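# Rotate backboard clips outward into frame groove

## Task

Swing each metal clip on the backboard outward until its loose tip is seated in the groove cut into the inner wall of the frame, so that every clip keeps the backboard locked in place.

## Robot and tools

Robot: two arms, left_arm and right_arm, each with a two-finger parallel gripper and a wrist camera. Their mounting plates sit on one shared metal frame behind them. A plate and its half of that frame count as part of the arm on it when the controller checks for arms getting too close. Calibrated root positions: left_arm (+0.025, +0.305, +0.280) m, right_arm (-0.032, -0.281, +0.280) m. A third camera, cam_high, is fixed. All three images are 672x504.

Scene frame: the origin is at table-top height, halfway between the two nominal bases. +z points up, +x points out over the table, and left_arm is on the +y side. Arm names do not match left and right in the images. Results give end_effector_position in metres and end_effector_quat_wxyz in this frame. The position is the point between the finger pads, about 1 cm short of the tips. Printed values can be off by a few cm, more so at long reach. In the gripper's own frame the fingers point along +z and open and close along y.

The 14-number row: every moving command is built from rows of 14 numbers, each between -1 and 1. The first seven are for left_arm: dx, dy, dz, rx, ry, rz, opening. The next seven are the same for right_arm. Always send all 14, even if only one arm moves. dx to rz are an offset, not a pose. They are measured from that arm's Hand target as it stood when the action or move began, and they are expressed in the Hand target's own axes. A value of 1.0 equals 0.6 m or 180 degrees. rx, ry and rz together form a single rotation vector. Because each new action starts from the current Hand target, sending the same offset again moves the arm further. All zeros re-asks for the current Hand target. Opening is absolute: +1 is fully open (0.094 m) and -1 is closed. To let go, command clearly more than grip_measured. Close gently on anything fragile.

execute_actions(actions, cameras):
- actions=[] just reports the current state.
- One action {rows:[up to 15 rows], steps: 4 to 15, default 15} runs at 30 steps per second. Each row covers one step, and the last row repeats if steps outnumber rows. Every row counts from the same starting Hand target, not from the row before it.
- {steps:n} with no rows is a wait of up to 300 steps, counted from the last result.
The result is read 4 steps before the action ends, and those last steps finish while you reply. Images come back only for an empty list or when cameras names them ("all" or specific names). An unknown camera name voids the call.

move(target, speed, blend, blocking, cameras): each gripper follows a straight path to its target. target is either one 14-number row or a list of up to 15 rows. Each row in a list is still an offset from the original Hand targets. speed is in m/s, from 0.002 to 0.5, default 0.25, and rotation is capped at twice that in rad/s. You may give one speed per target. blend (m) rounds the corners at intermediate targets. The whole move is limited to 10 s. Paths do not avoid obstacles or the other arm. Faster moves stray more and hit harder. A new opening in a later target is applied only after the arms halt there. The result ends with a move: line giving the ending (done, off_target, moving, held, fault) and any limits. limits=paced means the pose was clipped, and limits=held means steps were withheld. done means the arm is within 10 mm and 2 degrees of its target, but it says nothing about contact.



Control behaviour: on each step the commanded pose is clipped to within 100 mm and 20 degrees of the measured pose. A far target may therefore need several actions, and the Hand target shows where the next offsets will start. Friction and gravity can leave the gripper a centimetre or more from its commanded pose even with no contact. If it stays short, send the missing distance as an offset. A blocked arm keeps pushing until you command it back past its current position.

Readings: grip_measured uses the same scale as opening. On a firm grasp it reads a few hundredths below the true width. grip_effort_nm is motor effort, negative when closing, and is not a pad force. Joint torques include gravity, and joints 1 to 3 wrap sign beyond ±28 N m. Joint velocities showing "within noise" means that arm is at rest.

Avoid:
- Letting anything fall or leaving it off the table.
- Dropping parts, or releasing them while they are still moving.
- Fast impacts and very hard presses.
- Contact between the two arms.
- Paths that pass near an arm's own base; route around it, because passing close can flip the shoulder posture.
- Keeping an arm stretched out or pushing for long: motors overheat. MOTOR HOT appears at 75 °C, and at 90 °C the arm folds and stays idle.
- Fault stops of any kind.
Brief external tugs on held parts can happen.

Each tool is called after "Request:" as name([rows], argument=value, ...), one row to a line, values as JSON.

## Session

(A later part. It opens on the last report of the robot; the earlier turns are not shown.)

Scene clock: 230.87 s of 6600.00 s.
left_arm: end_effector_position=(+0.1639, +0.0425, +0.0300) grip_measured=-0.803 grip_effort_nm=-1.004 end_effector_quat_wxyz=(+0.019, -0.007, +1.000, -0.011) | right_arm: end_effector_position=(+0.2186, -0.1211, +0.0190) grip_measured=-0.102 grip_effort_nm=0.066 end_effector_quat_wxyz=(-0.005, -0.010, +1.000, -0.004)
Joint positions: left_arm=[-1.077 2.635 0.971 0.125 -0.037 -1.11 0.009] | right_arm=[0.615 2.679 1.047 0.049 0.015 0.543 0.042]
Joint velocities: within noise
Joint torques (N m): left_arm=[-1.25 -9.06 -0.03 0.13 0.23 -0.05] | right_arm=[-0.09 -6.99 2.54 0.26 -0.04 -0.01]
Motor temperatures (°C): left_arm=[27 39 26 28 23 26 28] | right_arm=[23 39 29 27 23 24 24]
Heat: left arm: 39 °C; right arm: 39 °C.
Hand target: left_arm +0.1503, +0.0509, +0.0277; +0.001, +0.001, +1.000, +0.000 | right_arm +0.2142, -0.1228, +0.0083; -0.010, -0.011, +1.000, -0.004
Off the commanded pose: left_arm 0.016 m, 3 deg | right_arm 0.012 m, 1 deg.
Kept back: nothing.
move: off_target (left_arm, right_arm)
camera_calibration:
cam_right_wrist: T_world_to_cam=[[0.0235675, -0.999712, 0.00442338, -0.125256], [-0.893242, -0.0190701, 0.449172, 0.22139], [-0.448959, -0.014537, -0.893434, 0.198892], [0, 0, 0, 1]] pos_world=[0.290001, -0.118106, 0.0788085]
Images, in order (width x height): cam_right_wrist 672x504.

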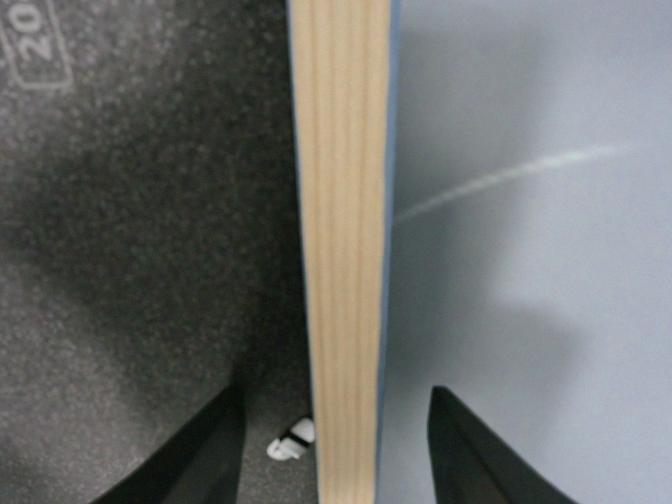

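Request:
move([
  [0,0,0,0,0,0,-0.9,0,0,-0.045,0,0,0,-0.1],
  [0,0,0,0,0,0,-0.9,0.001,0,-0.045,0,0,0,-0.1],
  [0,0,0,0,0,0,-0.9,0.001,0,0,0,0,0,-0.1],
], speed=0.08, cameras=[])

Request:
move(target=[0,0,0,0,0,0,-0.9,0,0,0,0,0,0,-0.6], speed=0.08, cameras=[])

Request:
move(target=[0,0,0,0,0,0,-0.9,0,0,0,0,0,0,-0.67], speed=0.08, cameras=[])

Request:
move(target=[0,0,0,0,0,0,-0.9,0,0,0,0,0,0,-0.1], speed=0.08, cameras=["cam_right_wrist"])

Request:
zoom_image(camera="cam_right_wrist", region=[220, 384, 340, 504])

Scene clock: 232.20 s of 6600.00 s.
left_arm: end_effector_position=(+0.1639, +0.0425, +0.0300) grip_measured=-0.803 grip_effort_nm=-1.009 end_effector_quat_wxyz=(+0.019, -0.007, +1.000, -0.011) | right_arm: end_effector_position=(+0.2190, -0.1207, +0.0191) grip_measured=-0.102 grip_effort_nm=0.051 end_effector_quat_wxyz=(-0.004, -0.010, +1.000, -0.003)
Joint positions: left_arm=[-1.077 2.635 0.971 0.125 -0.037 -1.11 0.009] | right_arm=[0.615 2.678 1.045 0.054 0.014 0.543 0.042]
Joint velocities: within noise
Joint torques (N m): left_arm=[-1.25 -9.05 -0.03 0.14 0.24 -0.05] | right_arm=[-0.03 -6.93 2.3 0.3 -0.06 -0.02]
Motor temperatures (°C): left_arm=[27 39 26 28 23 26 28] | right_arm=[23 39 29 27 23 24 24]
Heat: left arm: 39 °C; right arm: 39 °C.
Hand target: left_arm +0.1503, +0.0509, +0.0277; +0.001, +0.001, +1.000, +0.000 | right_arm +0.2136, -0.1228, +0.0083; -0.011, -0.011, +1.000, -0.004
Off the commanded pose: left_arm 0.016 m, 3 deg | right_arm 0.012 m, 1 deg.
Kept back: nothing.
move: off_target (left_arm, right_arm)
No camera images: "cameras" was empty.

Scene clock: 232.90 s of 6600.00 s.
left_arm: end_effector_position=(+0.1639, +0.0426, +0.0300) grip_measured=-0.803 grip_effort_nm=-1.009 end_effector_quat_wxyz=(+0.019, -0.007, +1.000, -0.011) | right_arm: end_effector_position=(+0.2198, -0.1204, +0.0191) grip_measured=-0.598 grip_effort_nm=-0.149 end_effector_quat_wxyz=(-0.003, -0.010, +1.000, -0.002)
Joint positions: left_arm=[-1.077 2.635 0.971 0.125 -0.037 -1.11 0.009] | right_arm=[0.614 2.678 1.046 0.055 0.014 0.542 0.019]
Joint velocities: within noise
Joint torques (N m): left_arm=[-1.26 -9.06 -0.05 0.13 0.23 -0.04] | right_arm=[0.18 -7.06 2.35 0.25 -0.01 -0.01]
Motor temperatures (°C): left_arm=[27 39 26 28 23 26 28] | right_arm=[23 39 29 27 23 24 24]
Heat: left arm: 39 °C; right arm: 39 °C.
Hand target: left_arm +0.1503, +0.0509, +0.0277; +0.001, +0.001, +1.000, +0.000 | right_arm +0.2135, -0.1228, +0.0083; -0.011, -0.011, +1.000, -0.004
Off the commanded pose: left_arm 0.016 m, 3 deg | right_arm 0.013 m, 1 deg.
Kept back: nothing.
move: off_target (left_arm, right_arm)
No camera images: "cameras" was empty.

Scene clock: 233.60 s of 6600.00 s.
left_arm: end_effector_position=(+0.1639, +0.0426, +0.0300) grip_measured=-0.803 grip_effort_nm=-1.009 end_effector_quat_wxyz=(+0.019, -0.007, +1.000, -0.011) | right_arm: end_effector_position=(+0.2198, -0.1219, +0.0191) grip_measured=-0.667 grip_effort_nm=-0.193 end_effector_quat_wxyz=(-0.003, -0.010, +1.000, -0.006)
Joint positions: left_arm=[-1.077 2.635 0.971 0.125 -0.037 -1.11 0.009] | right_arm=[0.614 2.678 1.046 0.052 0.02 0.541 0.016]
Joint velocities: within noise
Joint torques (N m): left_arm=[-1.26 -9.05 -0.03 0.13 0.23 -0.05] | right_arm=[0.24 -6.95 2.3 0.27 -0.06 -0.01]
Motor temperatures (°C): left_arm=[27 39 26 28 23 26 28] | right_arm=[23 39 29 27 23 24 24]
Heat: left arm: 39 °C; right arm: 39 °C.
Hand target: left_arm +0.1503, +0.0509, +0.0277; +0.001, +0.001, +1.000, +0.000 | right_arm +0.2136, -0.1229, +0.0083; -0.010, -0.011, +1.000, -0.004
Off the commanded pose: left_arm 0.016 m, 3 deg | right_arm 0.013 m, 1 deg.
Kept back: nothing.
move: off_target (left_arm, right_arm)
No camera images: "cameras" was empty.

Scene clock: 234.30 s of 6600.00 s.
left_arm: end_effector_position=(+0.1639, +0.0426, +0.0300) grip_measured=-0.803 grip_effort_nm=-1.009 end_effector_quat_wxyz=(+0.019, -0.007, +1.000, -0.011) | right_arm: end_effector_position=(+0.2198, -0.1219, +0.0191) grip_measured=-0.102 grip_effort_nm=0.071 end_effector_quat_wxyz=(-0.003, -0.010, +1.000, -0.006)
Joint positions: left_arm=[-1.077 2.635 0.971 0.125 -0.037 -1.11 0.009] | right_arm=[0.614 2.678 1.046 0.052 0.02 0.541 0.042]
Joint velocities: within noise
Joint torques (N m): left_arm=[-1.25 -9.05 -0.06 0.13 0.24 -0.04] | right_arm=[0.24 -6.97 2.29 0.3 -0.08 -0.02]
Motor temperatures (°C): left_arm=[27 39 26 28 23 26 28] | right_arm=[23 39 29 27 23 24 24]
Heat: left arm: 39 °C; right arm: 39 °C.
Hand target: left_arm +0.1503, +0.0509, +0.0277; +0.001, +0.001, +1.000, +0.000 | right_arm +0.2136, -0.1228, +0.0083; -0.010, -0.011, +1.000, -0.004
Off the commanded pose: left_arm 0.016 m, 3 deg | right_arm 0.013 m, 1 deg.
Kept back: nothing.
move: off_target (left_arm, right_arm)
camera_calibration:
cam_right_wrist: T_world_to_cam=[[0.0235642, -0.999696, 0.00731472, -0.126144], [-0.895418, -0.0178511, 0.444869, 0.223152], [-0.444603, -0.0170327, -0.895566, 0.198284], [0, 0, 0, 1]] pos_world=[0.290944, -0.118745, 0.0792255]
Images, in order (width x height): cam_right_wrist 672x504.

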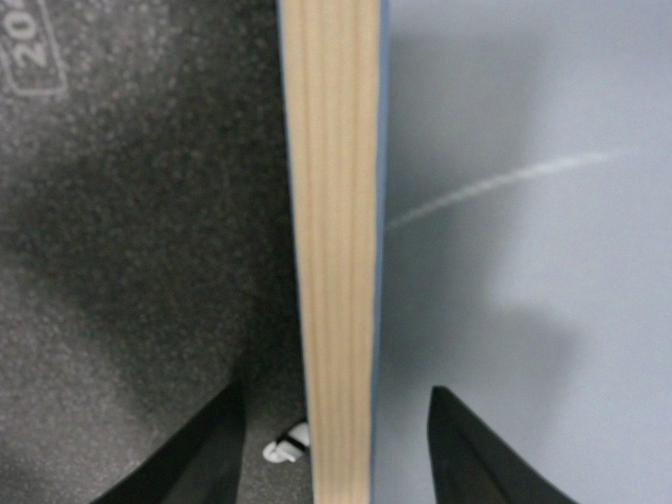

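Scaled by 4.200 from the camera's 672x504 image, which has a finer 960x720 frame.

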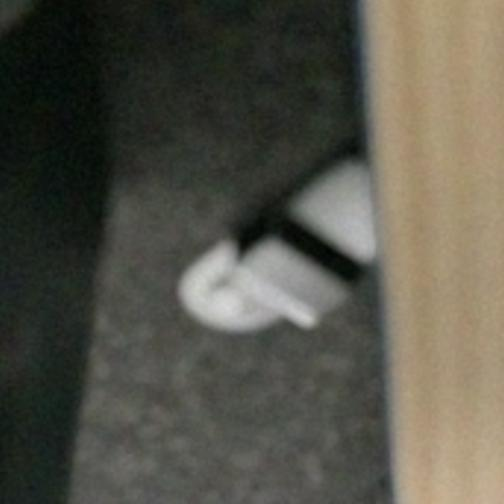

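Request:
move([
  [0,0,0,0,0,0,-0.9,0,0,-0.045,0,0,0,-0.1],
  [0,0,0,0,0,0,-0.9,0.0035,0,-0.045,0,0,0,-0.1],
  [0,0,0,0,0,0,-0.9,0.0035,0,0,0,0,0,-0.1],
], speed=0.08, cameras=["cam_right_wrist"])

Request:
move(target=[0,0,0,0,0,0,-0.9,0,0,0,0,0,0,-0.6], speed=0.08, cameras=[])

Request:
move(target=[0,0,0,0,0,0,-0.9,0,0,0,0,0,0,-0.66], speed=0.08, cameras=[])

Request:
move(target=[0,0,0,0,0,0,-0.9,0,0,0,0,0,0,-0.1], speed=0.08, cameras=["cam_right_wrist"])

Request:
zoom_image(camera="cam_right_wrist", region=[220, 384, 340, 504])

Scene clock: 235.70 s of 6600.00 s.
left_arm: end_effector_position=(+0.1639, +0.0426, +0.0300) grip_measured=-0.803 grip_effort_nm=-1.009 end_effector_quat_wxyz=(+0.019, -0.007, +1.000, -0.011) | right_arm: end_effector_position=(+0.2177, -0.1228, +0.0190) grip_measured=-0.102 grip_effort_nm=0.046 end_effector_quat_wxyz=(-0.004, -0.009, +1.000, -0.005)
Joint positions: left_arm=[-1.077 2.635 0.971 0.125 -0.037 -1.11 0.009] | right_arm=[0.614 2.677 1.037 0.06 0.018 0.542 0.042]
Joint velocities: within noise
Joint torques (N m): left_arm=[-1.26 -9.03 -0.03 0.13 0.23 -0.04] | right_arm=[0.66 -6.99 2.43 0.36 -0.03 0.04]
Motor temperatures (°C): left_arm=[27 39 26 28 23 26 28] | right_arm=[23 39 29 27 23 24 24]
Heat: left arm: 39 °C; right arm: 39 °C.
Hand target: left_arm +0.1503, +0.0509, +0.0277; +0.001, +0.001, +1.000, +0.000 | right_arm +0.2113, -0.1230, +0.0082; -0.011, -0.011, +1.000, -0.004
Off the commanded pose: left_arm 0.016 m, 3 deg | right_arm 0.012 m, 1 deg.
Kept back: nothing.
move: off_target (left_arm, right_arm)
camera_calibration:
cam_right_wrist: T_world_to_cam=[[0.0231753, -0.999714, 0.00587389, -0.126924], [-0.894831, -0.0181232, 0.446037, 0.221076], [-0.445803, -0.0155932, -0.894995, 0.197657], [0, 0, 0, 1]] pos_world=[0.288883, -0.119799, 0.0790402]
Images, in order (width x height): cam_right_wrist 672x504.

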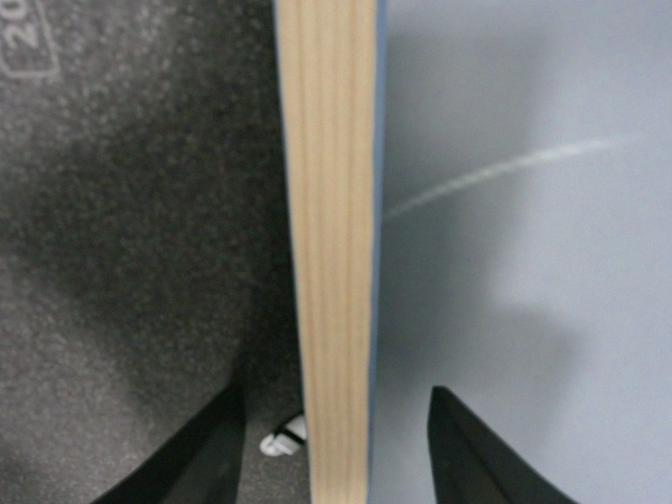

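Scene clock: 236.40 s of 6600.00 s.
left_arm: end_effector_position=(+0.1639, +0.0426, +0.0300) grip_measured=-0.803 grip_effort_nm=-1.009 end_effector_quat_wxyz=(+0.019, -0.007, +1.000, -0.011) | right_arm: end_effector_position=(+0.2189, -0.1209, +0.0191) grip_measured=-0.598 grip_effort_nm=-0.134 end_effector_quat_wxyz=(-0.002, -0.009, +1.000, -0.001)
Joint positions: left_arm=[-1.077 2.635 0.971 0.125 -0.037 -1.11 0.009] | right_arm=[0.614 2.677 1.038 0.065 0.012 0.542 0.019]
Joint velocities: within noise
Joint torques (N m): left_arm=[-1.25 -9.03 -0.05 0.13 0.23 -0.04] | right_arm=[0.44 -6.83 2.18 0.25 0 0.03]
Motor temperatures (°C): left_arm=[27 39 26 28 23 26 28] | right_arm=[23 39 29 27 23 24 24]
Heat: left arm: 39 °C; right arm: 39 °C.
Hand target: left_arm +0.1503, +0.0509, +0.0277; +0.001, +0.001, +1.000, +0.000 | right_arm +0.2114, -0.1230, +0.0082; -0.010, -0.011, +1.000, -0.004
Off the commanded pose: left_arm 0.016 m, 3 deg | right_arm 0.013 m, 1 deg.
Kept back: nothing.
move: off_target (left_arm, right_arm)
No camera images: "cameras" was empty.

Scene clock: 237.10 s of 6600.00 s.
left_arm: end_effector_position=(+0.1639, +0.0426, +0.0300) grip_measured=-0.803 grip_effort_nm=-1.009 end_effector_quat_wxyz=(+0.019, -0.007, +1.000, -0.011) | right_arm: end_effector_position=(+0.2187, -0.1218, +0.0191) grip_measured=-0.657 grip_effort_nm=-0.193 end_effector_quat_wxyz=(-0.002, -0.009, +1.000, -0.003)
Joint positions: left_arm=[-1.077 2.635 0.971 0.125 -0.037 -1.11 0.009] | right_arm=[0.614 2.677 1.038 0.062 0.016 0.542 0.016]
Joint velocities: within noise
Joint torques (N m): left_arm=[-1.28 -9.06 -0.05 0.13 0.23 -0.04] | right_arm=[0.64 -6.83 2.25 0.26 -0.03 0.06]
Motor temperatures (°C): left_arm=[27 39 26 28 23 26 28] | right_arm=[23 39 29 27 23 24 24]
Heat: left arm: 39 °C; right arm: 39 °C.
Hand target: left_arm +0.1503, +0.0509, +0.0277; +0.001, +0.001, +1.000, +0.000 | right_arm +0.2113, -0.1230, +0.0082; -0.011, -0.011, +1.000, -0.004
Off the commanded pose: left_arm 0.016 m, 3 deg | right_arm 0.013 m, 1 deg.
Kept back: nothing.
move: off_target (left_arm, right_arm)
No camera images: "cameras" was empty.

Scene clock: 237.80 s of 6600.00 s.
left_arm: end_effector_position=(+0.1639, +0.0426, +0.0300) grip_measured=-0.803 grip_effort_nm=-1.009 end_effector_quat_wxyz=(+0.019, -0.007, +1.000, -0.011) | right_arm: end_effector_position=(+0.2187, -0.1218, +0.0191) grip_measured=-0.102 grip_effort_nm=0.056 end_effector_quat_wxyz=(-0.002, -0.009, +1.000, -0.003)
Joint positions: left_arm=[-1.077 2.635 0.971 0.125 -0.037 -1.11 0.009] | right_arm=[0.614 2.677 1.038 0.062 0.016 0.542 0.042]
Joint velocities: within noise
Joint torques (N m): left_arm=[-1.25 -9.05 -0.03 0.13 0.24 -0.04] | right_arm=[0.47 -6.8 2.41 0.24 0 -0.01]
Motor temperatures (°C): left_arm=[27 39 26 28 23 26 28] | right_arm=[23 39 29 27 23 24 24]
Heat: left arm: 39 °C; right arm: 39 °C.
Hand target: left_arm +0.1503, +0.0509, +0.0277; +0.001, +0.001, +1.000, +0.000 | right_arm +0.2113, -0.1230, +0.0082; -0.011, -0.011, +1.000, -0.004
Off the commanded pose: left_arm 0.016 m, 3 deg | right_arm 0.013 m, 1 deg.
Kept back: nothing.
move: off_target (left_arm, right_arm)
camera_calibration:
cam_right_wrist: T_world_to_cam=[[0.02309, -0.999731, 0.00208815, -0.125816], [-0.895963, -0.0197666, 0.44369, 0.22208], [-0.443529, -0.0121157, -0.896178, 0.198127], [0, 0, 0, 1]] pos_world=[0.289755, -0.118992, 0.0792852]
Images, in order (width x height): cam_right_wrist 672x504.

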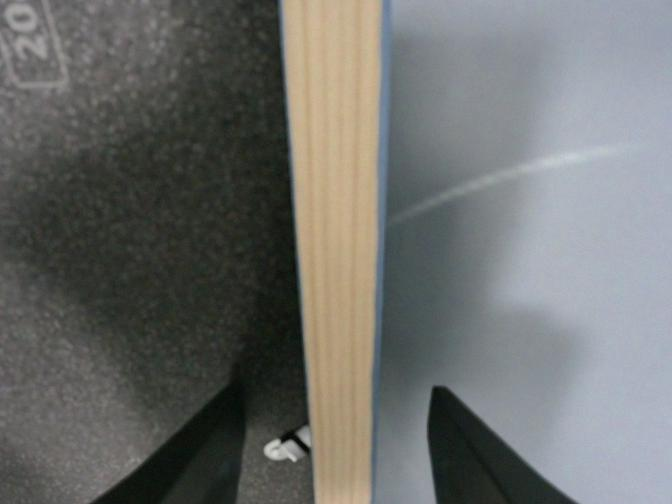

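Scaled by 4.200 from the camera's 672x504 image, which has a finer 960x720 frame.

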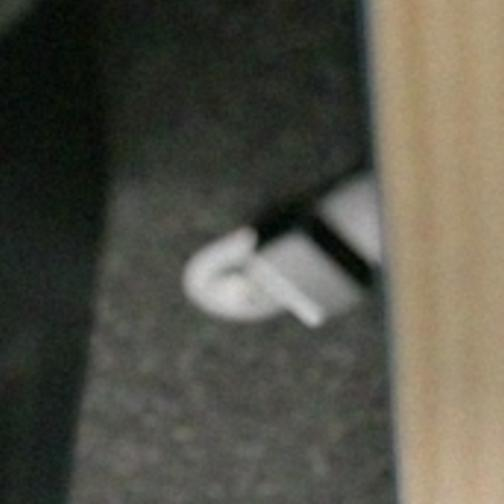

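Request:
move([
  [0,0,0,0,0,0,-0.9,0,0,-0.045,0,0,0,-0.1],
  [0,0,0,0,0,0,-0.9,0.0045,0,-0.045,0,0,0,-0.1],
  [0,0,0,0,0,0,-0.9,0.0045,0,0,0,0,0,-0.1],
], speed=0.08, cameras=["cam_right_wrist"])

Request:
move(target=[0,0,0,0,0,0,-0.9,0,0,0,0,0,0,-0.6], speed=0.08, cameras=[])

Request:
move(target=[0,0,0,0,0,0,-0.9,0,0,0,0,0,0,-0.66], speed=0.08, cameras=[])

Request:
move(target=[0,0,0,0,0,0,-0.9,0,0,0,0,0,0,-0.1], speed=0.08, cameras=["cam_right_wrist"])

Request:
zoom_image(camera="cam_right_wrist", region=[220, 384, 340, 504])

Scene clock: 239.63 s of 6600.00 s.
left_arm: end_effector_position=(+0.1639, +0.0426, +0.0300) grip_measured=-0.803 grip_effort_nm=-1.009 end_effector_quat_wxyz=(+0.019, -0.007, +1.000, -0.011) | right_arm: end_effector_position=(+0.2146, -0.1228, +0.0189) grip_measured=-0.102 grip_effort_nm=0.046 end_effector_quat_wxyz=(-0.005, -0.010, +1.000, -0.004)
Joint positions: left_arm=[-1.077 2.635 0.971 0.125 -0.037 -1.11 0.009] | right_arm=[0.617 2.676 1.027 0.067 0.015 0.544 0.042]
Joint velocities: within noise
Joint torques (N m): left_arm=[-1.28 -9.05 -0.05 0.13 0.24 -0.04] | right_arm=[0.58 -6.87 2.3 0.25 -0.07 0.03]
Motor temperatures (°C): left_arm=[27 39 25 28 23 26 28] | right_arm=[23 39 29 27 23 24 24]
Heat: left arm: 39 °C; right arm: 39 °C.
Hand target: left_arm +0.1503, +0.0509, +0.0277; +0.001, +0.001, +1.000, +0.000 | right_arm +0.2087, -0.1230, +0.0083; -0.011, -0.011, +1.000, -0.004
Off the commanded pose: left_arm 0.016 m, 3 deg | right_arm 0.012 m, 1 deg.
Kept back: nothing.
move: off_target (left_arm, right_arm)
camera_calibration:
cam_right_wrist: T_world_to_cam=[[0.0243104, -0.999697, 0.00383275, -0.127026], [-0.893678, -0.0200136, 0.448263, 0.217826], [-0.44805, -0.0143227, -0.893894, 0.196832], [0, 0, 0, 1]] pos_world=[0.285945, -0.119809, 0.0787909]
Images, in order (width x height): cam_right_wrist 672x504.

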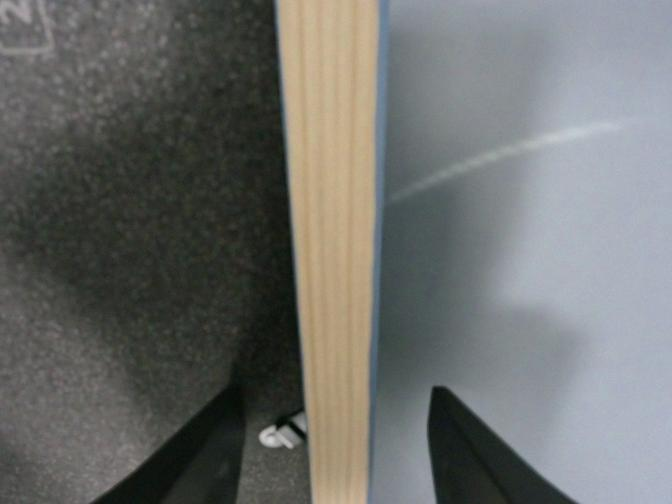

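Scene clock: 240.33 s of 6600.00 s.
left_arm: end_effector_position=(+0.1639, +0.0426, +0.0300) grip_measured=-0.803 grip_effort_nm=-1.004 end_effector_quat_wxyz=(+0.019, -0.007, +1.000, -0.011) | right_arm: end_effector_position=(+0.2159, -0.1208, +0.0190) grip_measured=-0.597 grip_effort_nm=-0.198 end_effector_quat_wxyz=(-0.004, -0.010, +1.000, +0.000)
Joint positions: left_arm=[-1.077 2.635 0.971 0.125 -0.037 -1.11 0.009] | right_arm=[0.617 2.676 1.029 0.072 0.009 0.544 0.019]
Joint velocities: within noise
Joint torques (N m): left_arm=[-1.28 -9.05 -0.05 0.13 0.24 -0.04] | right_arm=[0.61 -6.79 2.22 0.23 0.03 0.02]
Motor temperatures (°C): left_arm=[27 39 25 28 23 26 28] | right_arm=[23 39 29 27 23 24 24]
Heat: left arm: 39 °C; right arm: 39 °C.
Hand target: left_arm +0.1503, +0.0509, +0.0277; +0.001, +0.001, +1.000, +0.000 | right_arm +0.2088, -0.1230, +0.0083; -0.010, -0.011, +1.000, -0.004
Off the commanded pose: left_arm 0.016 m, 3 deg | right_arm 0.013 m, 1 deg.
Kept back: nothing.
move: off_target (left_arm, right_arm)
No camera images: "cameras" was empty.

Scene clock: 241.03 s of 6600.00 s.
left_arm: end_effector_position=(+0.1639, +0.0426, +0.0300) grip_measured=-0.803 grip_effort_nm=-1.009 end_effector_quat_wxyz=(+0.019, -0.007, +1.000, -0.011) | right_arm: end_effector_position=(+0.2158, -0.1219, +0.0190) grip_measured=-0.657 grip_effort_nm=-0.173 end_effector_quat_wxyz=(-0.003, -0.010, +1.000, -0.002)
Joint positions: left_arm=[-1.077 2.635 0.971 0.125 -0.037 -1.11 0.009] | right_arm=[0.617 2.676 1.029 0.07 0.014 0.544 0.016]
Joint velocities: within noise
Joint torques (N m): left_arm=[-1.25 -9.05 -0.02 0.14 0.23 -0.05] | right_arm=[0.47 -6.74 2.13 0.3 -0.01 0.06]
Motor temperatures (°C): left_arm=[27 39 25 28 23 26 28] | right_arm=[23 39 29 27 23 24 24]
Heat: left arm: 39 °C; right arm: 39 °C.
Hand target: left_arm +0.1503, +0.0509, +0.0277; +0.001, +0.001, +1.000, +0.000 | right_arm +0.2088, -0.1230, +0.0083; -0.010, -0.011, +1.000, -0.004
Off the commanded pose: left_arm 0.016 m, 3 deg | right_arm 0.013 m, 1 deg.
Kept back: nothing.
move: off_target (left_arm, right_arm)
No camera images: "cameras" was empty.

Scene clock: 241.73 s of 6600.00 s.
left_arm: end_effector_position=(+0.1639, +0.0426, +0.0300) grip_measured=-0.803 grip_effort_nm=-1.009 end_effector_quat_wxyz=(+0.019, -0.007, +1.000, -0.011) | right_arm: end_effector_position=(+0.2158, -0.1219, +0.0190) grip_measured=-0.102 grip_effort_nm=0.061 end_effector_quat_wxyz=(-0.003, -0.010, +1.000, -0.003)
Joint positions: left_arm=[-1.077 2.635 0.971 0.125 -0.037 -1.11 0.009] | right_arm=[0.617 2.676 1.029 0.07 0.015 0.545 0.042]
Joint velocities: within noise
Joint torques (N m): left_arm=[-1.26 -9.05 -0.03 0.13 0.23 -0.04] | right_arm=[0.51 -6.75 2.21 0.26 -0.04 0.05]
Motor temperatures (°C): left_arm=[27 39 25 28 23 26 28] | right_arm=[23 39 29 27 23 24 24]
Heat: left arm: 39 °C; right arm: 39 °C.
Hand target: left_arm +0.1503, +0.0509, +0.0277; +0.001, +0.001, +1.000, +0.000 | right_arm +0.2088, -0.1230, +0.0083; -0.010, -0.011, +1.000, -0.004
Off the commanded pose: left_arm 0.016 m, 3 deg | right_arm 0.013 m, 1 deg.
Kept back: nothing.
move: off_target (left_arm, right_arm)
camera_calibration:
cam_right_wrist: T_world_to_cam=[[0.0238591, -0.999714, 0.00135123, -0.126046], [-0.895181, -0.0207626, 0.445219, 0.219219], [-0.445064, -0.0118321, -0.895421, 0.19715], [0, 0, 0, 1]] pos_world=[0.286993, -0.119126, 0.0791019]
Images, in order (width x height): cam_right_wrist 672x504.

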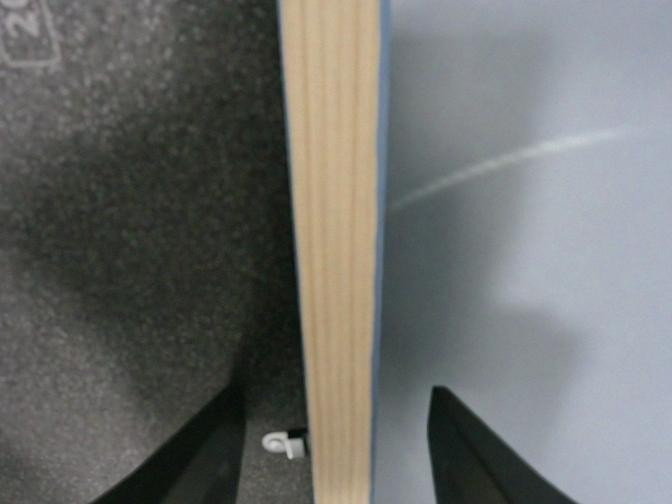

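Scaled by 4.200 from the camera's 672x504 image, which has a finer 960x720 frame.

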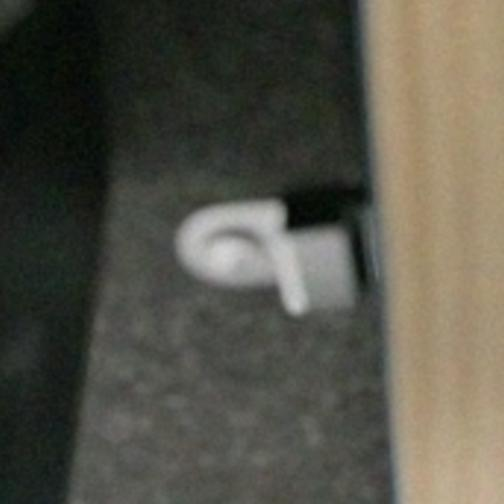

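Request:
move([
  [0,0,0,0,0,0,-0.9,0,0,-0.045,0,0,0,-0.1],
  [0,0,0,0,0,0,-0.9,0.0007,0,-0.045,0,0,0,-0.1],
  [0,0,0,0,0,0,-0.9,0.0007,0,0,0,0,0,-0.1],
], speed=0.08, cameras=["cam_right_wrist"])

Request:
move(target=[0,0,0,0,0,0,-0.9,0,0,0,0,0,0,-0.6], speed=0.08, cameras=[])

Request:
move(target=[0,0,0,0,0,0,-0.9,0,0,0,0,0,0,-0.67], speed=0.08, cameras=[])

Request:
move(target=[0,0,0,0,0,0,-0.9,0,0,0,0,0,0,-0.1], speed=0.08, cameras=["cam_right_wrist"])

Request:
zoom_image(camera="cam_right_wrist", region=[220, 384, 340, 504])

Scene clock: 243.10 s of 6600.00 s.
left_arm: end_effector_position=(+0.1639, +0.0426, +0.0300) grip_measured=-0.803 grip_effort_nm=-1.004 end_effector_quat_wxyz=(+0.019, -0.007, +1.000, -0.011) | right_arm: end_effector_position=(+0.2148, -0.1224, +0.0189) grip_measured=-0.102 grip_effort_nm=0.037 end_effector_quat_wxyz=(-0.004, -0.009, +1.000, -0.003)
Joint positions: left_arm=[-1.077 2.635 0.971 0.125 -0.037 -1.11 0.009] | right_arm=[0.617 2.676 1.026 0.07 0.014 0.546 0.042]
Joint velocities: within noise
Joint torques (N m): left_arm=[-1.28 -9.03 -0.05 0.14 0.23 -0.04] | right_arm=[0.51 -6.9 2.45 0.28 -0.06 0.06]
Motor temperatures (°C): left_arm=[27 39 25 28 23 26 28] | right_arm=[23 39 29 27 23 24 24]
Heat: left arm: 39 °C; right arm: 39 °C.
Hand target: left_arm +0.1503, +0.0509, +0.0277; +0.001, +0.001, +1.000, +0.000 | right_arm +0.2084, -0.1230, +0.0083; -0.010, -0.011, +1.000, -0.004
Off the commanded pose: left_arm 0.016 m, 3 deg | right_arm 0.012 m, 1 deg.
Kept back: nothing.
move: off_target (left_arm, right_arm)
camera_calibration:
cam_right_wrist: T_world_to_cam=[[0.022737, -0.99974, 0.00168809, -0.126282], [-0.894305, -0.0195843, 0.447029, 0.21825], [-0.446879, -0.0116738, -0.894518, 0.196983], [0, 0, 0, 1]] pos_world=[0.286081, -0.119676, 0.0788544]
Images, in order (width x height): cam_right_wrist 672x504.

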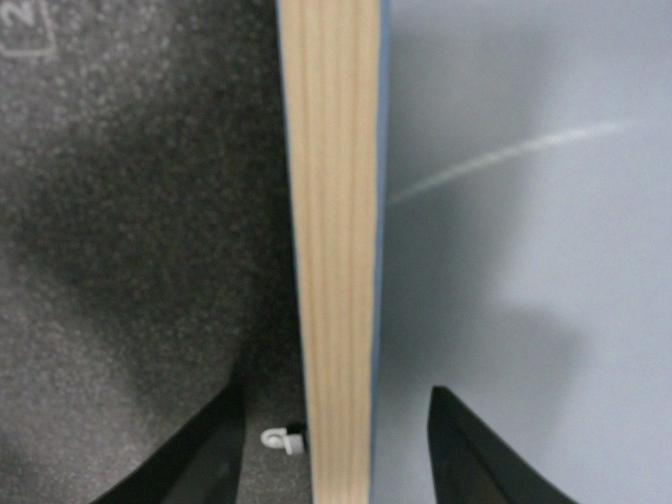

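Scene clock: 243.80 s of 6600.00 s.
left_arm: end_effector_position=(+0.1639, +0.0427, +0.0300) grip_measured=-0.803 grip_effort_nm=-1.004 end_effector_quat_wxyz=(+0.019, -0.007, +1.000, -0.011) | right_arm: end_effector_position=(+0.2159, -0.1208, +0.0190) grip_measured=-0.598 grip_effort_nm=-0.144 end_effector_quat_wxyz=(-0.003, -0.009, +1.000, +0.000)
Joint positions: left_arm=[-1.077 2.635 0.971 0.124 -0.037 -1.11 0.009] | right_arm=[0.617 2.676 1.028 0.075 0.01 0.545 0.019]
Joint velocities: within noise
Joint torques (N m): left_arm=[-1.26 -9.05 -0.06 0.14 0.23 -0.04] | right_arm=[0.57 -6.95 2.21 0.22 0.02 0.03]
Motor temperatures (°C): left_arm=[27 39 25 28 23 26 28] | right_arm=[23 39 29 27 23 24 24]
Heat: left arm: 39 °C; right arm: 39 °C.
Hand target: left_arm +0.1503, +0.0509, +0.0277; +0.001, +0.001, +1.000, +0.000 | right_arm +0.2083, -0.1230, +0.0083; -0.011, -0.011, +1.000, -0.004
Off the commanded pose: left_arm 0.016 m, 3 deg | right_arm 0.013 m, 1 deg.
Kept back: nothing.
move: off_target (left_arm, right_arm)
No camera images: "cameras" was empty.

Scene clock: 244.50 s of 6600.00 s.
left_arm: end_effector_position=(+0.1639, +0.0427, +0.0300) grip_measured=-0.803 grip_effort_nm=-1.009 end_effector_quat_wxyz=(+0.019, -0.007, +1.000, -0.011) | right_arm: end_effector_position=(+0.2158, -0.1221, +0.0190) grip_measured=-0.667 grip_effort_nm=-0.168 end_effector_quat_wxyz=(-0.003, -0.009, +1.000, -0.003)
Joint positions: left_arm=[-1.077 2.635 0.971 0.124 -0.037 -1.11 0.009] | right_arm=[0.617 2.676 1.028 0.072 0.015 0.545 0.016]
Joint velocities: within noise
Joint torques (N m): left_arm=[-1.26 -9.05 -0.03 0.13 0.23 -0.05] | right_arm=[0.54 -6.83 2.15 0.25 -0.05 0.05]
Motor temperatures (°C): left_arm=[27 39 25 28 23 26 28] | right_arm=[23 39 29 27 23 24 24]
Heat: left arm: 39 °C; right arm: 39 °C.
Hand target: left_arm +0.1503, +0.0509, +0.0277; +0.001, +0.001, +1.000, +0.000 | right_arm +0.2083, -0.1230, +0.0083; -0.011, -0.011, +1.000, -0.004
Off the commanded pose: left_arm 0.016 m, 3 deg | right_arm 0.013 m, 1 deg.
Kept back: nothing.
move: off_target (left_arm, right_arm)
No camera images: "cameras" was empty.

Scene clock: 245.20 s of 6600.00 s.
left_arm: end_effector_position=(+0.1639, +0.0427, +0.0300) grip_measured=-0.803 grip_effort_nm=-1.009 end_effector_quat_wxyz=(+0.019, -0.007, +1.000, -0.011) | right_arm: end_effector_position=(+0.2159, -0.1222, +0.0190) grip_measured=-0.102 grip_effort_nm=0.061 end_effector_quat_wxyz=(-0.003, -0.009, +1.000, -0.003)
Joint positions: left_arm=[-1.077 2.635 0.971 0.124 -0.037 -1.11 0.009] | right_arm=[0.617 2.676 1.028 0.072 0.016 0.546 0.042]
Joint velocities: within noise
Joint torques (N m): left_arm=[-1.26 -9.05 -0.03 0.14 0.23 -0.04] | right_arm=[0.69 -6.76 2.19 0.23 -0.05 0.02]
Motor temperatures (°C): left_arm=[27 39 25 28 23 26 28] | right_arm=[23 39 29 27 23 24 24]
Heat: left arm: 39 °C; right arm: 39 °C.
Hand target: left_arm +0.1503, +0.0509, +0.0277; +0.001, +0.001, +1.000, +0.000 | right_arm +0.2083, -0.1230, +0.0083; -0.011, -0.011, +1.000, -0.004
Off the commanded pose: left_arm 0.016 m, 3 deg | right_arm 0.013 m, 1 deg.
Kept back: nothing.
move: off_target (left_arm, right_arm)
camera_calibration:
cam_right_wrist: T_world_to_cam=[[0.0227142, -0.999739, 0.00227319, -0.126101], [-0.895856, -0.0193446, 0.443923, 0.219636], [-0.443763, -0.0121198, -0.896062, 0.196829], [0, 0, 0, 1]] pos_world=[0.286972, -0.119434, 0.0791562]
Images, in order (width x height): cam_right_wrist 672x504.

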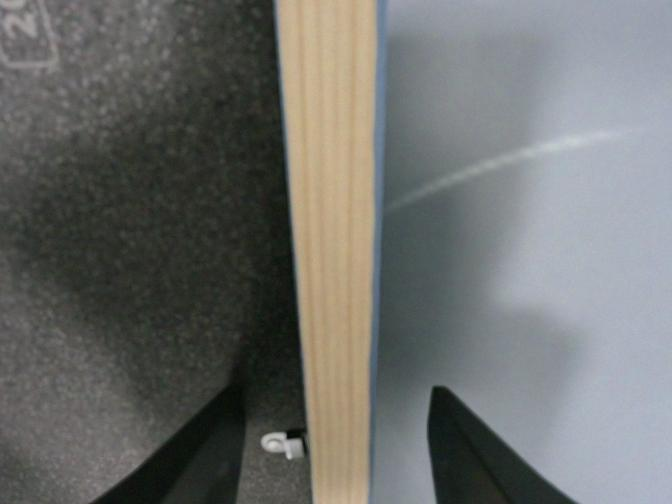

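Scaled by 4.200 from the camera's 672x504 image, which has a finer 960x720 frame.

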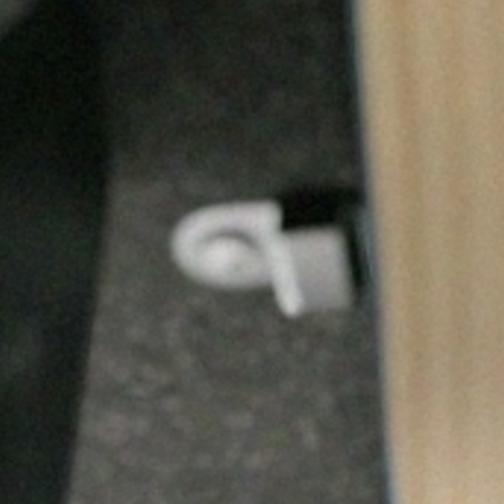

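Request:
move(target=[-0.018,-0.01,0,0,0,0,-0.9,0,0,0,0,0,0,-0.1], speed=0.05, cameras=[])

Request:
move(target=[0,0,0,0,0,0,-0.4,0,0,0,0,0,0,-0.1], speed=0.05, cameras=[])

Request:
move([
  [0,0,-0.06,0,0,0,-0.2,0,0,0,0,0,0,-0.1],
  [-0.12,0.005,-0.06,0,0,0,-0.2,0,0,-0.1,0,0,0,0.2],
], speed=0.1)

Scene clock: 246.93 s of 6600.00 s.
left_arm: end_effector_position=(+0.1645, +0.0420, +0.0306) grip_measured=-0.803 grip_effort_nm=-1.009 end_effector_quat_wxyz=(+0.011, -0.006, +1.000, -0.006) | right_arm: end_effector_position=(+0.2159, -0.1222, +0.0190) grip_measured=-0.102 grip_effort_nm=0.056 end_effector_quat_wxyz=(-0.003, -0.009, +1.000, -0.003)
Joint positions: left_arm=[-1.07 2.635 0.99 0.091 -0.028 -1.102 0.009] | right_arm=[0.617 2.676 1.028 0.072 0.016 0.546 0.042]
Joint velocities: within noise
Joint torques (N m): left_arm=[0.02 -8.61 1.84 0.08 0.14 0.1] | right_arm=[0.66 -6.94 2.18 0.25 -0.06 0.02]
Motor temperatures (°C): left_arm=[27 39 25 28 23 26 28] | right_arm=[23 39 29 27 23 24 24]
Heat: left arm: 39 °C; right arm: 39 °C.
Hand target: left_arm +0.1612, +0.0448, +0.0278; +0.001, +0.001, +1.000, +0.000 | right_arm +0.2083, -0.1230, +0.0083; -0.011, -0.011, +1.000, -0.004
Off the commanded pose: left_arm 0.005 m, 2 deg | right_arm 0.013 m, 1 deg.
Kept back: nothing.
move: off_target (right_arm)
No camera images: "cameras" was empty.

Scene clock: 247.63 s of 6600.00 s.
left_arm: end_effector_position=(+0.1624, +0.0420, +0.0305) grip_measured=-0.403 grip_effort_nm=0.168 end_effector_quat_wxyz=(+0.006, -0.002, +1.000, -0.007) | right_arm: end_effector_position=(+0.2159, -0.1222, +0.0190) grip_measured=-0.102 grip_effort_nm=0.056 end_effector_quat_wxyz=(-0.003, -0.009, +1.000, -0.003)
Joint positions: left_arm=[-1.07 2.635 0.99 0.087 -0.018 -1.095 0.028] | right_arm=[0.617 2.676 1.028 0.072 0.016 0.546 0.042]
Joint velocities: within noise
Joint torques (N m): left_arm=[0.02 -8.59 1.85 0.11 0.02 0.03] | right_arm=[0.59 -6.82 2.14 0.26 -0.02 0.05]
Motor temperatures (°C): left_arm=[27 39 25 28 23 26 28] | right_arm=[23 39 29 27 23 24 24]
Heat: left arm: 39 °C; right arm: 39 °C.
Hand target: left_arm +0.1611, +0.0448, +0.0277; +0.001, +0.001, +1.000, +0.000 | right_arm +0.2083, -0.1230, +0.0083; -0.011, -0.011, +1.000, -0.004
Off the commanded pose: left_arm 0.004 m, 1 deg | right_arm 0.013 m, 1 deg.
Kept back: nothing.
move: off_target (right_arm)
No camera images: "cameras" was empty.

Scene clock: 249.07 s of 6600.00 s.
left_arm: end_effector_position=(+0.2054, +0.0447, +0.0628) grip_measured=-0.203 grip_effort_nm=0.164 end_effector_quat_wxyz=(+0.007, -0.016, +1.000, -0.010) | right_arm: end_effector_position=(+0.2146, -0.1234, +0.0497) grip_measured=-0.102 grip_effort_nm=0.046 end_effector_quat_wxyz=(-0.004, -0.009, +1.000, -0.004)
Joint positions: left_arm=[-0.945 2.525 1.019 -0.043 -0.015 -0.997 0.037] | right_arm=[0.617 2.554 0.967 0.008 0.016 0.547 0.042]
Joint velocities: within noise
Joint torques (N m): left_arm=[-0.59 -9.8 1.54 0.22 -0.01 -0.05] | right_arm=[0.76 -10.93 1.01 -0.04 -0.01 0.04]
Motor temperatures (°C): left_arm=[27 39 25 28 23 26 28] | right_arm=[23 39 29 27 23 24 24]
Heat: left arm: 39 °C; right arm: 39 °C.
Hand target: left_arm +0.2023, +0.0462, +0.0625; +0.005, -0.014, +1.000, -0.006 (not the last commanded pose) | right_arm +0.2092, -0.1227, +0.0534; -0.011, -0.011, +1.000, -0.004 (not the last commanded pose)
Off the commanded pose: left_arm 0.028 m, 2 deg | right_arm 0.019 m, 1 deg.
Kept back: nothing.
move: held (left_arm; a check stopped the path), off_target (right_arm; braked when a check withheld steps of left_arm); path passed 1 of 2 targets; target 2's new opening was not sent; limits=held
pose unreachable (left arm): on one or more control steps of this call this arm could not follow its commanded pose, so it was not sent that pose on those steps. It may still have moved: this result reports where it is.
cause: moving toward the commanded pose would bring a part of the arm too close to another arm (this arm's wrist (the part past joint 4) and the right arm's wrist (the part past joint 4), along the way the arms are being sent, or toward where that arm still pushes).
camera_calibration:
cam_left_wrist: T_world_to_cam=[[0.0351988, -0.999027, 0.0265894, 0.0366847], [-0.916687, -0.0216777, 0.399018, 0.206758], [-0.398053, -0.0384191, -0.916557, 0.22462], [0, 0, 0, 1]] pos_world=[0.277652, 0.0497608, 0.122402]
cam_right_wrist: T_world_to_cam=[[0.0219977, -0.999752, 0.00352515, -0.127277], [-0.894633, -0.0181106, 0.446434, 0.204595], [-0.44626, -0.0129742, -0.89481, 0.224139], [0, 0, 0, 1]] pos_world=[0.285862, -0.120632, 0.109673]

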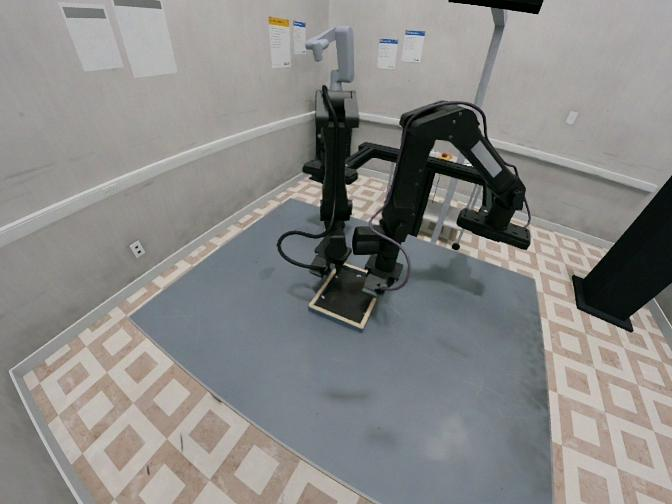

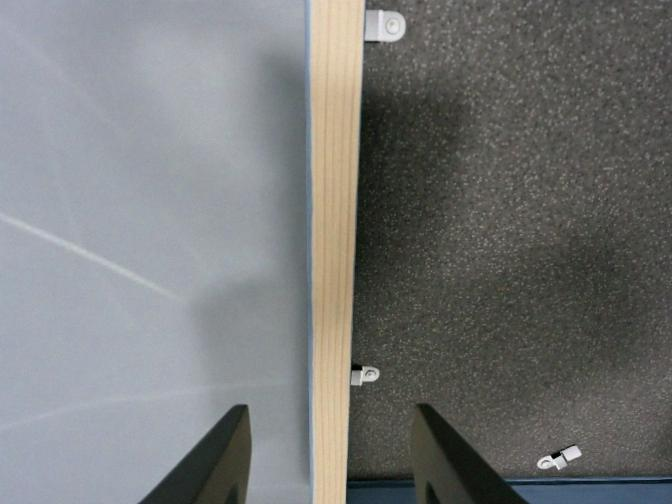

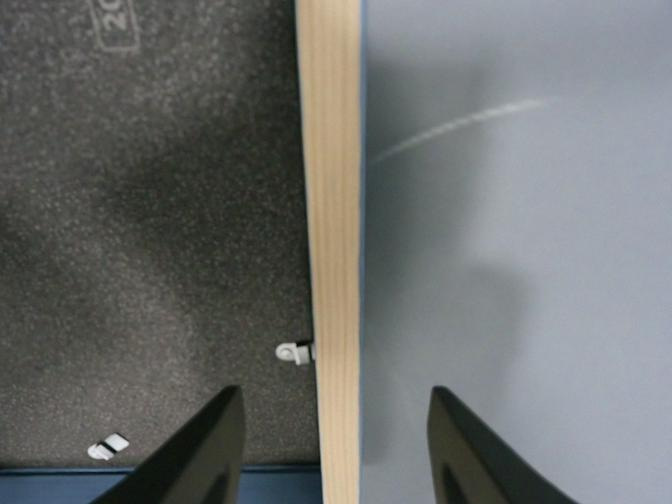

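Request:
move(target=[0,0,-0.03,0,0,0,0,0.0987,0.005,-0.033,0,0,-0.5,0.3], speed=0.15, cameras=["cam_right_wrist"])

Request:
move(target=[-0.192,0.003,-0.02,0,0,0,0,0,0,0,0,0,0,0.3], speed=0.15)

Scene clock: 251.07 s of 6600.00 s.
left_arm: end_effector_position=(+0.2054, +0.0447, +0.0628) grip_measured=-0.003 grip_effort_nm=0.164 end_effector_quat_wxyz=(+0.007, -0.016, +1.000, -0.010) | right_arm: end_effector_position=(+0.1996, -0.1271, +0.0506) grip_measured=+0.298 grip_effort_nm=0.042 end_effector_quat_wxyz=(-0.016, -0.100, +0.995, -0.010)
Joint positions: left_arm=[-0.945 2.525 1.019 -0.043 -0.015 -0.997 0.047] | right_arm=[0.635 2.545 0.932 0.006 0.016 0.382 0.061]
Joint velocities: within noise
Joint torques (N m): left_arm=[-0.59 -10.81 1.24 0.16 -0.01 -0.05] | right_arm=[0.14 -9.46 1.74 0.05 0 -0.03]
Motor temperatures (°C): left_arm=[27 39 25 28 23 26 28] | right_arm=[23 39 29 27 23 24 24]
Heat: left arm: 39 °C; right arm: 39 °C.
Hand target: left_arm +0.2023, +0.0462, +0.0654; +0.005, -0.014, +1.000, -0.006 (not the last commanded pose) | right_arm +0.1996, -0.1271, +0.0506; -0.016, -0.100, +0.995, -0.010 (not the last commanded pose)
Off the commanded pose: left_arm 0.018 m, 1 deg | right_arm 0.055 m, 80 deg.
Kept back: nothing.
move: held (right_arm; a check stopped the path), off_target (left_arm; braked when a check withheld steps of right_arm); limits=held
pose unreachable (right arm): on one or more control steps of this call this arm could not follow its commanded pose, so it was not sent that pose on those steps. It may still have moved: this result reports where it is.
cause: moving toward the commanded pose would bring a part of the arm too close to another arm (this arm's wrist (the part past joint 4) and the left arm's wrist (the part past joint 4)).
camera_calibration:
cam_right_wrist: T_world_to_cam=[[0.203829, -0.97893, 0.0122429, -0.164667], [-0.865191, -0.174266, 0.470187, 0.163727], [-0.458147, -0.10643, -0.882482, 0.20804], [0, 0, 0, 1]] pos_world=[0.270531, -0.110524, 0.108625]
Images, in order (width x height): cam_right_wrist 672x504.

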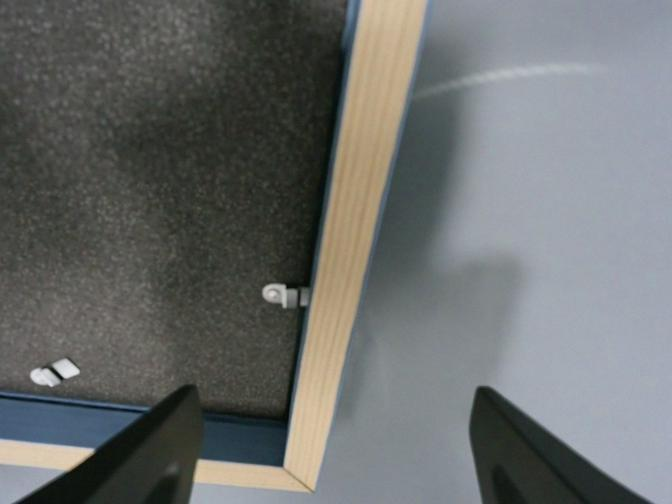

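Scene clock: 251.57 s of 6600.00 s.
left_arm: end_effector_position=(+0.2055, +0.0450, +0.0628) grip_measured=-0.003 grip_effort_nm=0.168 end_effector_quat_wxyz=(+0.007, -0.016, +1.000, -0.009) | right_arm: end_effector_position=(+0.1996, -0.1271, +0.0506) grip_measured=+0.298 grip_effort_nm=0.046 end_effector_quat_wxyz=(-0.016, -0.100, +0.995, -0.010)
Joint positions: left_arm=[-0.944 2.525 1.019 -0.044 -0.015 -0.997 0.047] | right_arm=[0.635 2.545 0.932 0.006 0.016 0.382 0.061]
Joint velocities: within noise
Joint torques (N m): left_arm=[-0.17 -9.84 1.81 0.25 -0.01 -0.04] | right_arm=[0.08 -9.36 1.65 0.05 0.03 -0.03]
Motor temperatures (°C): left_arm=[27 39 25 28 23 26 28] | right_arm=[23 39 29 27 23 24 24]
Heat: left arm: 39 °C; right arm: 39 °C.
Hand target: left_arm +0.2054, +0.0450, +0.0628; +0.007, -0.016, +1.000, -0.009 (not the last commanded pose) | right_arm +0.1996, -0.1271, +0.0506; -0.016, -0.100, +0.995, -0.010
Off the commanded pose: left_arm 0.113 m, 0 deg | right_arm 0.000 m, 0 deg.
Kept back: nothing.
move: held (left_arm; a check stopped the path); limits=held
pose unreachable (left arm): on one or more control steps of this call this arm could not follow its commanded pose, so it was not sent that pose on those steps. It may still have moved: this result reports where it is.
cause: moving toward the commanded pose would bring a part of the arm too close to another arm (this arm's wrist (the part past joint 4) and the right arm's wrist (the part past joint 4), where that arm would come to rest).
camera_calibration:
cam_left_wrist: T_world_to_cam=[[0.0351999, -0.999044, 0.0259295, 0.0370189], [-0.916516, -0.0219261, 0.399396, 0.206801], [-0.398446, -0.0378235, -0.916412, 0.224705], [0, 0, 0, 1]] pos_world=[0.277766, 0.050017, 0.122367]
cam_right_wrist: T_world_to_cam=[[0.203829, -0.97893, 0.0122429, -0.164667], [-0.865191, -0.174266, 0.470187, 0.163727], [-0.458147, -0.10643, -0.882482, 0.20804], [0, 0, 0, 1]] pos_world=[0.270531, -0.110524, 0.108625]

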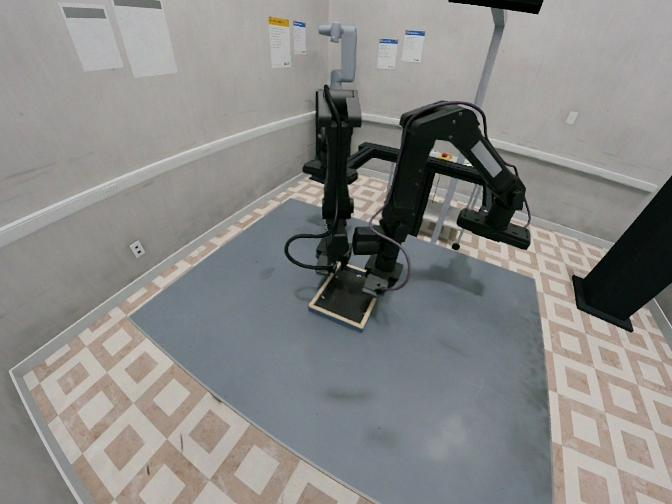

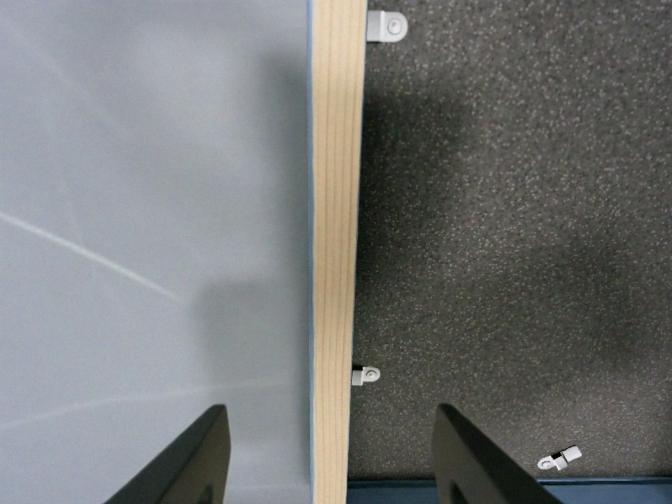

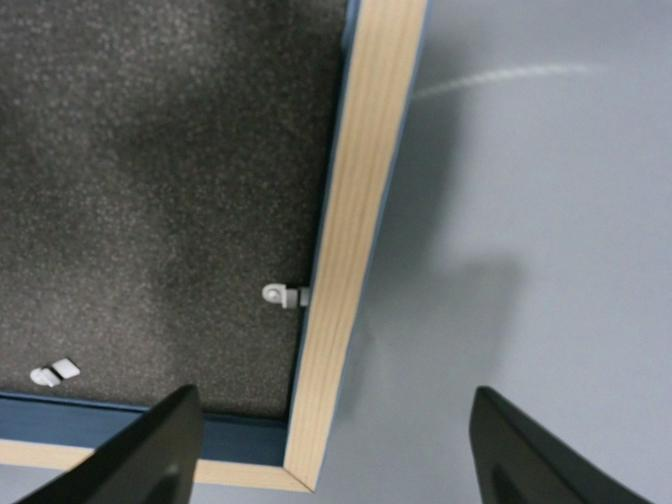

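Request:
move(target=[0,0.217,-0.15,0,0,0,0,0,0,0,0,0,0,0.3], speed=0.2, cameras=[])

Request:
move(target=[0,0,0,0,0,0,0,0.075,0.02,-0.04,0,0,-0.47,0.3], speed=0.2)

Scene clock: 253.20 s of 6600.00 s.
left_arm: end_effector_position=(+0.2023, +0.1751, +0.1474) grip_measured=-0.003 grip_effort_nm=0.164 end_effector_quat_wxyz=(+0.010, -0.020, +1.000, -0.009) | right_arm: end_effector_position=(+0.1996, -0.1271, +0.0506) grip_measured=+0.298 grip_effort_nm=0.042 end_effector_quat_wxyz=(-0.016, -0.100, +0.995, -0.010)
Joint positions: left_arm=[-0.616 2.021 0.526 -0.048 -0.012 -0.676 0.047] | right_arm=[0.635 2.545 0.932 0.006 0.016 0.382 0.061]
Joint velocities: within noise
Joint torques (N m): left_arm=[0.12 -7.92 1.33 0.13 0.05 0.05] | right_arm=[0.27 -9.32 1.72 0.03 0 0]
Motor temperatures (°C): left_arm=[27 39 25 28 23 26 27] | right_arm=[23 39 29 27 23 24 24]
Heat: left arm: 39 °C; right arm: 39 °C.
Hand target: left_arm +0.2000, +0.1766, +0.1504; +0.007, -0.016, +1.000, -0.009 | right_arm +0.1996, -0.1271, +0.0506; -0.016, -0.100, +0.995, -0.010
Off the commanded pose: left_arm 0.004 m, 1 deg | right_arm 0.000 m, 0 deg.
Kept back: nothing.
move: done
No camera images: "cameras" was empty.

Scene clock: 257.40 s of 6600.00 s.
left_arm: end_effector_position=(+0.2020, +0.1753, +0.1474) grip_measured=-0.003 grip_effort_nm=0.164 end_effector_quat_wxyz=(+0.009, -0.019, +1.000, -0.008) | right_arm: end_effector_position=(+0.1512, -0.1287, +0.0717) grip_measured=+0.299 grip_effort_nm=0.046 end_effector_quat_wxyz=(+0.031, +0.738, -0.674, -0.003)
Joint positions: left_arm=[-0.616 2.021 0.526 -0.049 -0.012 -0.674 0.047] | right_arm=[0.743 2.435 0.756 0.046 0.016 -0.972 0.061]
Joint velocities: within noise
Joint torques (N m): left_arm=[0.1 -7.94 1.32 0.14 0.04 0.04] | right_arm=[0.54 -10.06 0.66 0.09 -0.02 -0.12]
Motor temperatures (°C): left_arm=[27 39 25 28 23 26 27] | right_arm=[23 39 29 27 23 24 24]
Heat: left arm: 39 °C; right arm: 39 °C.
Hand target: left_arm +0.2000, +0.1767, +0.1504; +0.007, -0.016, +1.000, -0.009 | right_arm +0.1540, -0.1236, +0.0759; +0.019, +0.743, -0.669, -0.004
Off the commanded pose: left_arm 0.004 m, 0 deg | right_arm 0.007 m, 2 deg.
Kept back: nothing.
move: done
camera_calibration:
cam_left_wrist: T_world_to_cam=[[0.0404943, -0.998882, 0.0243814, 0.16423], [-0.918251, -0.0275832, 0.395038, 0.174649], [-0.393924, -0.038385, -0.918341, 0.305247], [0, 0, 0, 1]] pos_world=[0.273965, 0.180581, 0.207323]
cam_right_wrist: T_world_to_cam=[[0.99412, 0.0940491, -0.053659, -0.133338], [0.108246, -0.875594, 0.470762, -0.125817], [-0.00270873, -0.473803, -0.880627, 0.0880785], [0, 0, 0, 1]] pos_world=[0.146412, -0.0558927, 0.129639]

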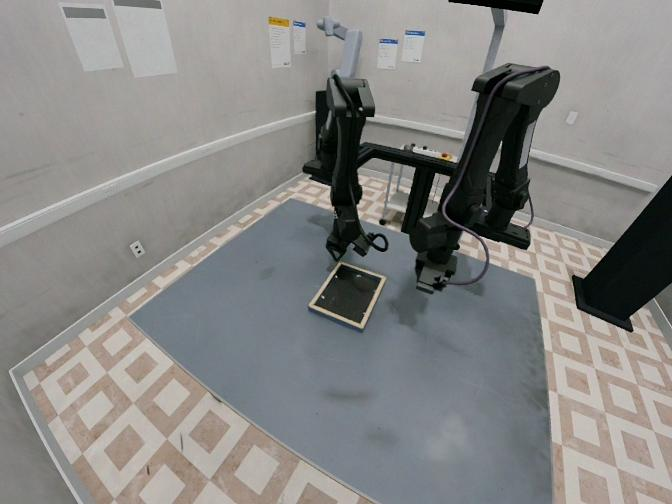

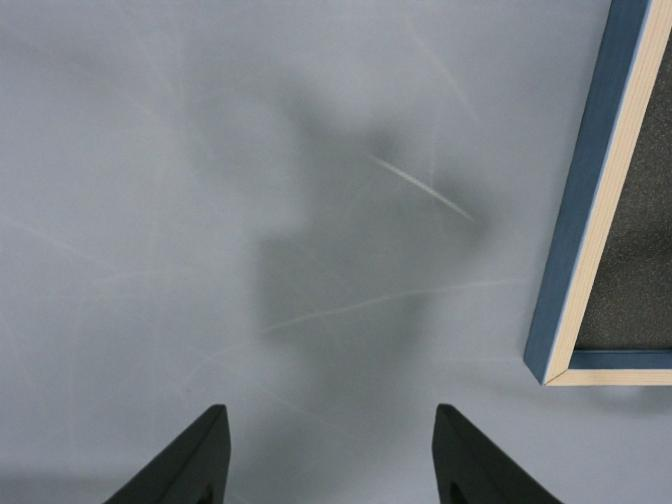

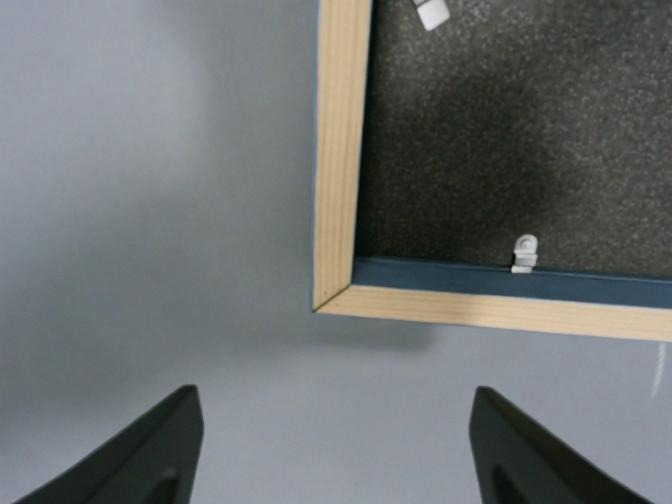

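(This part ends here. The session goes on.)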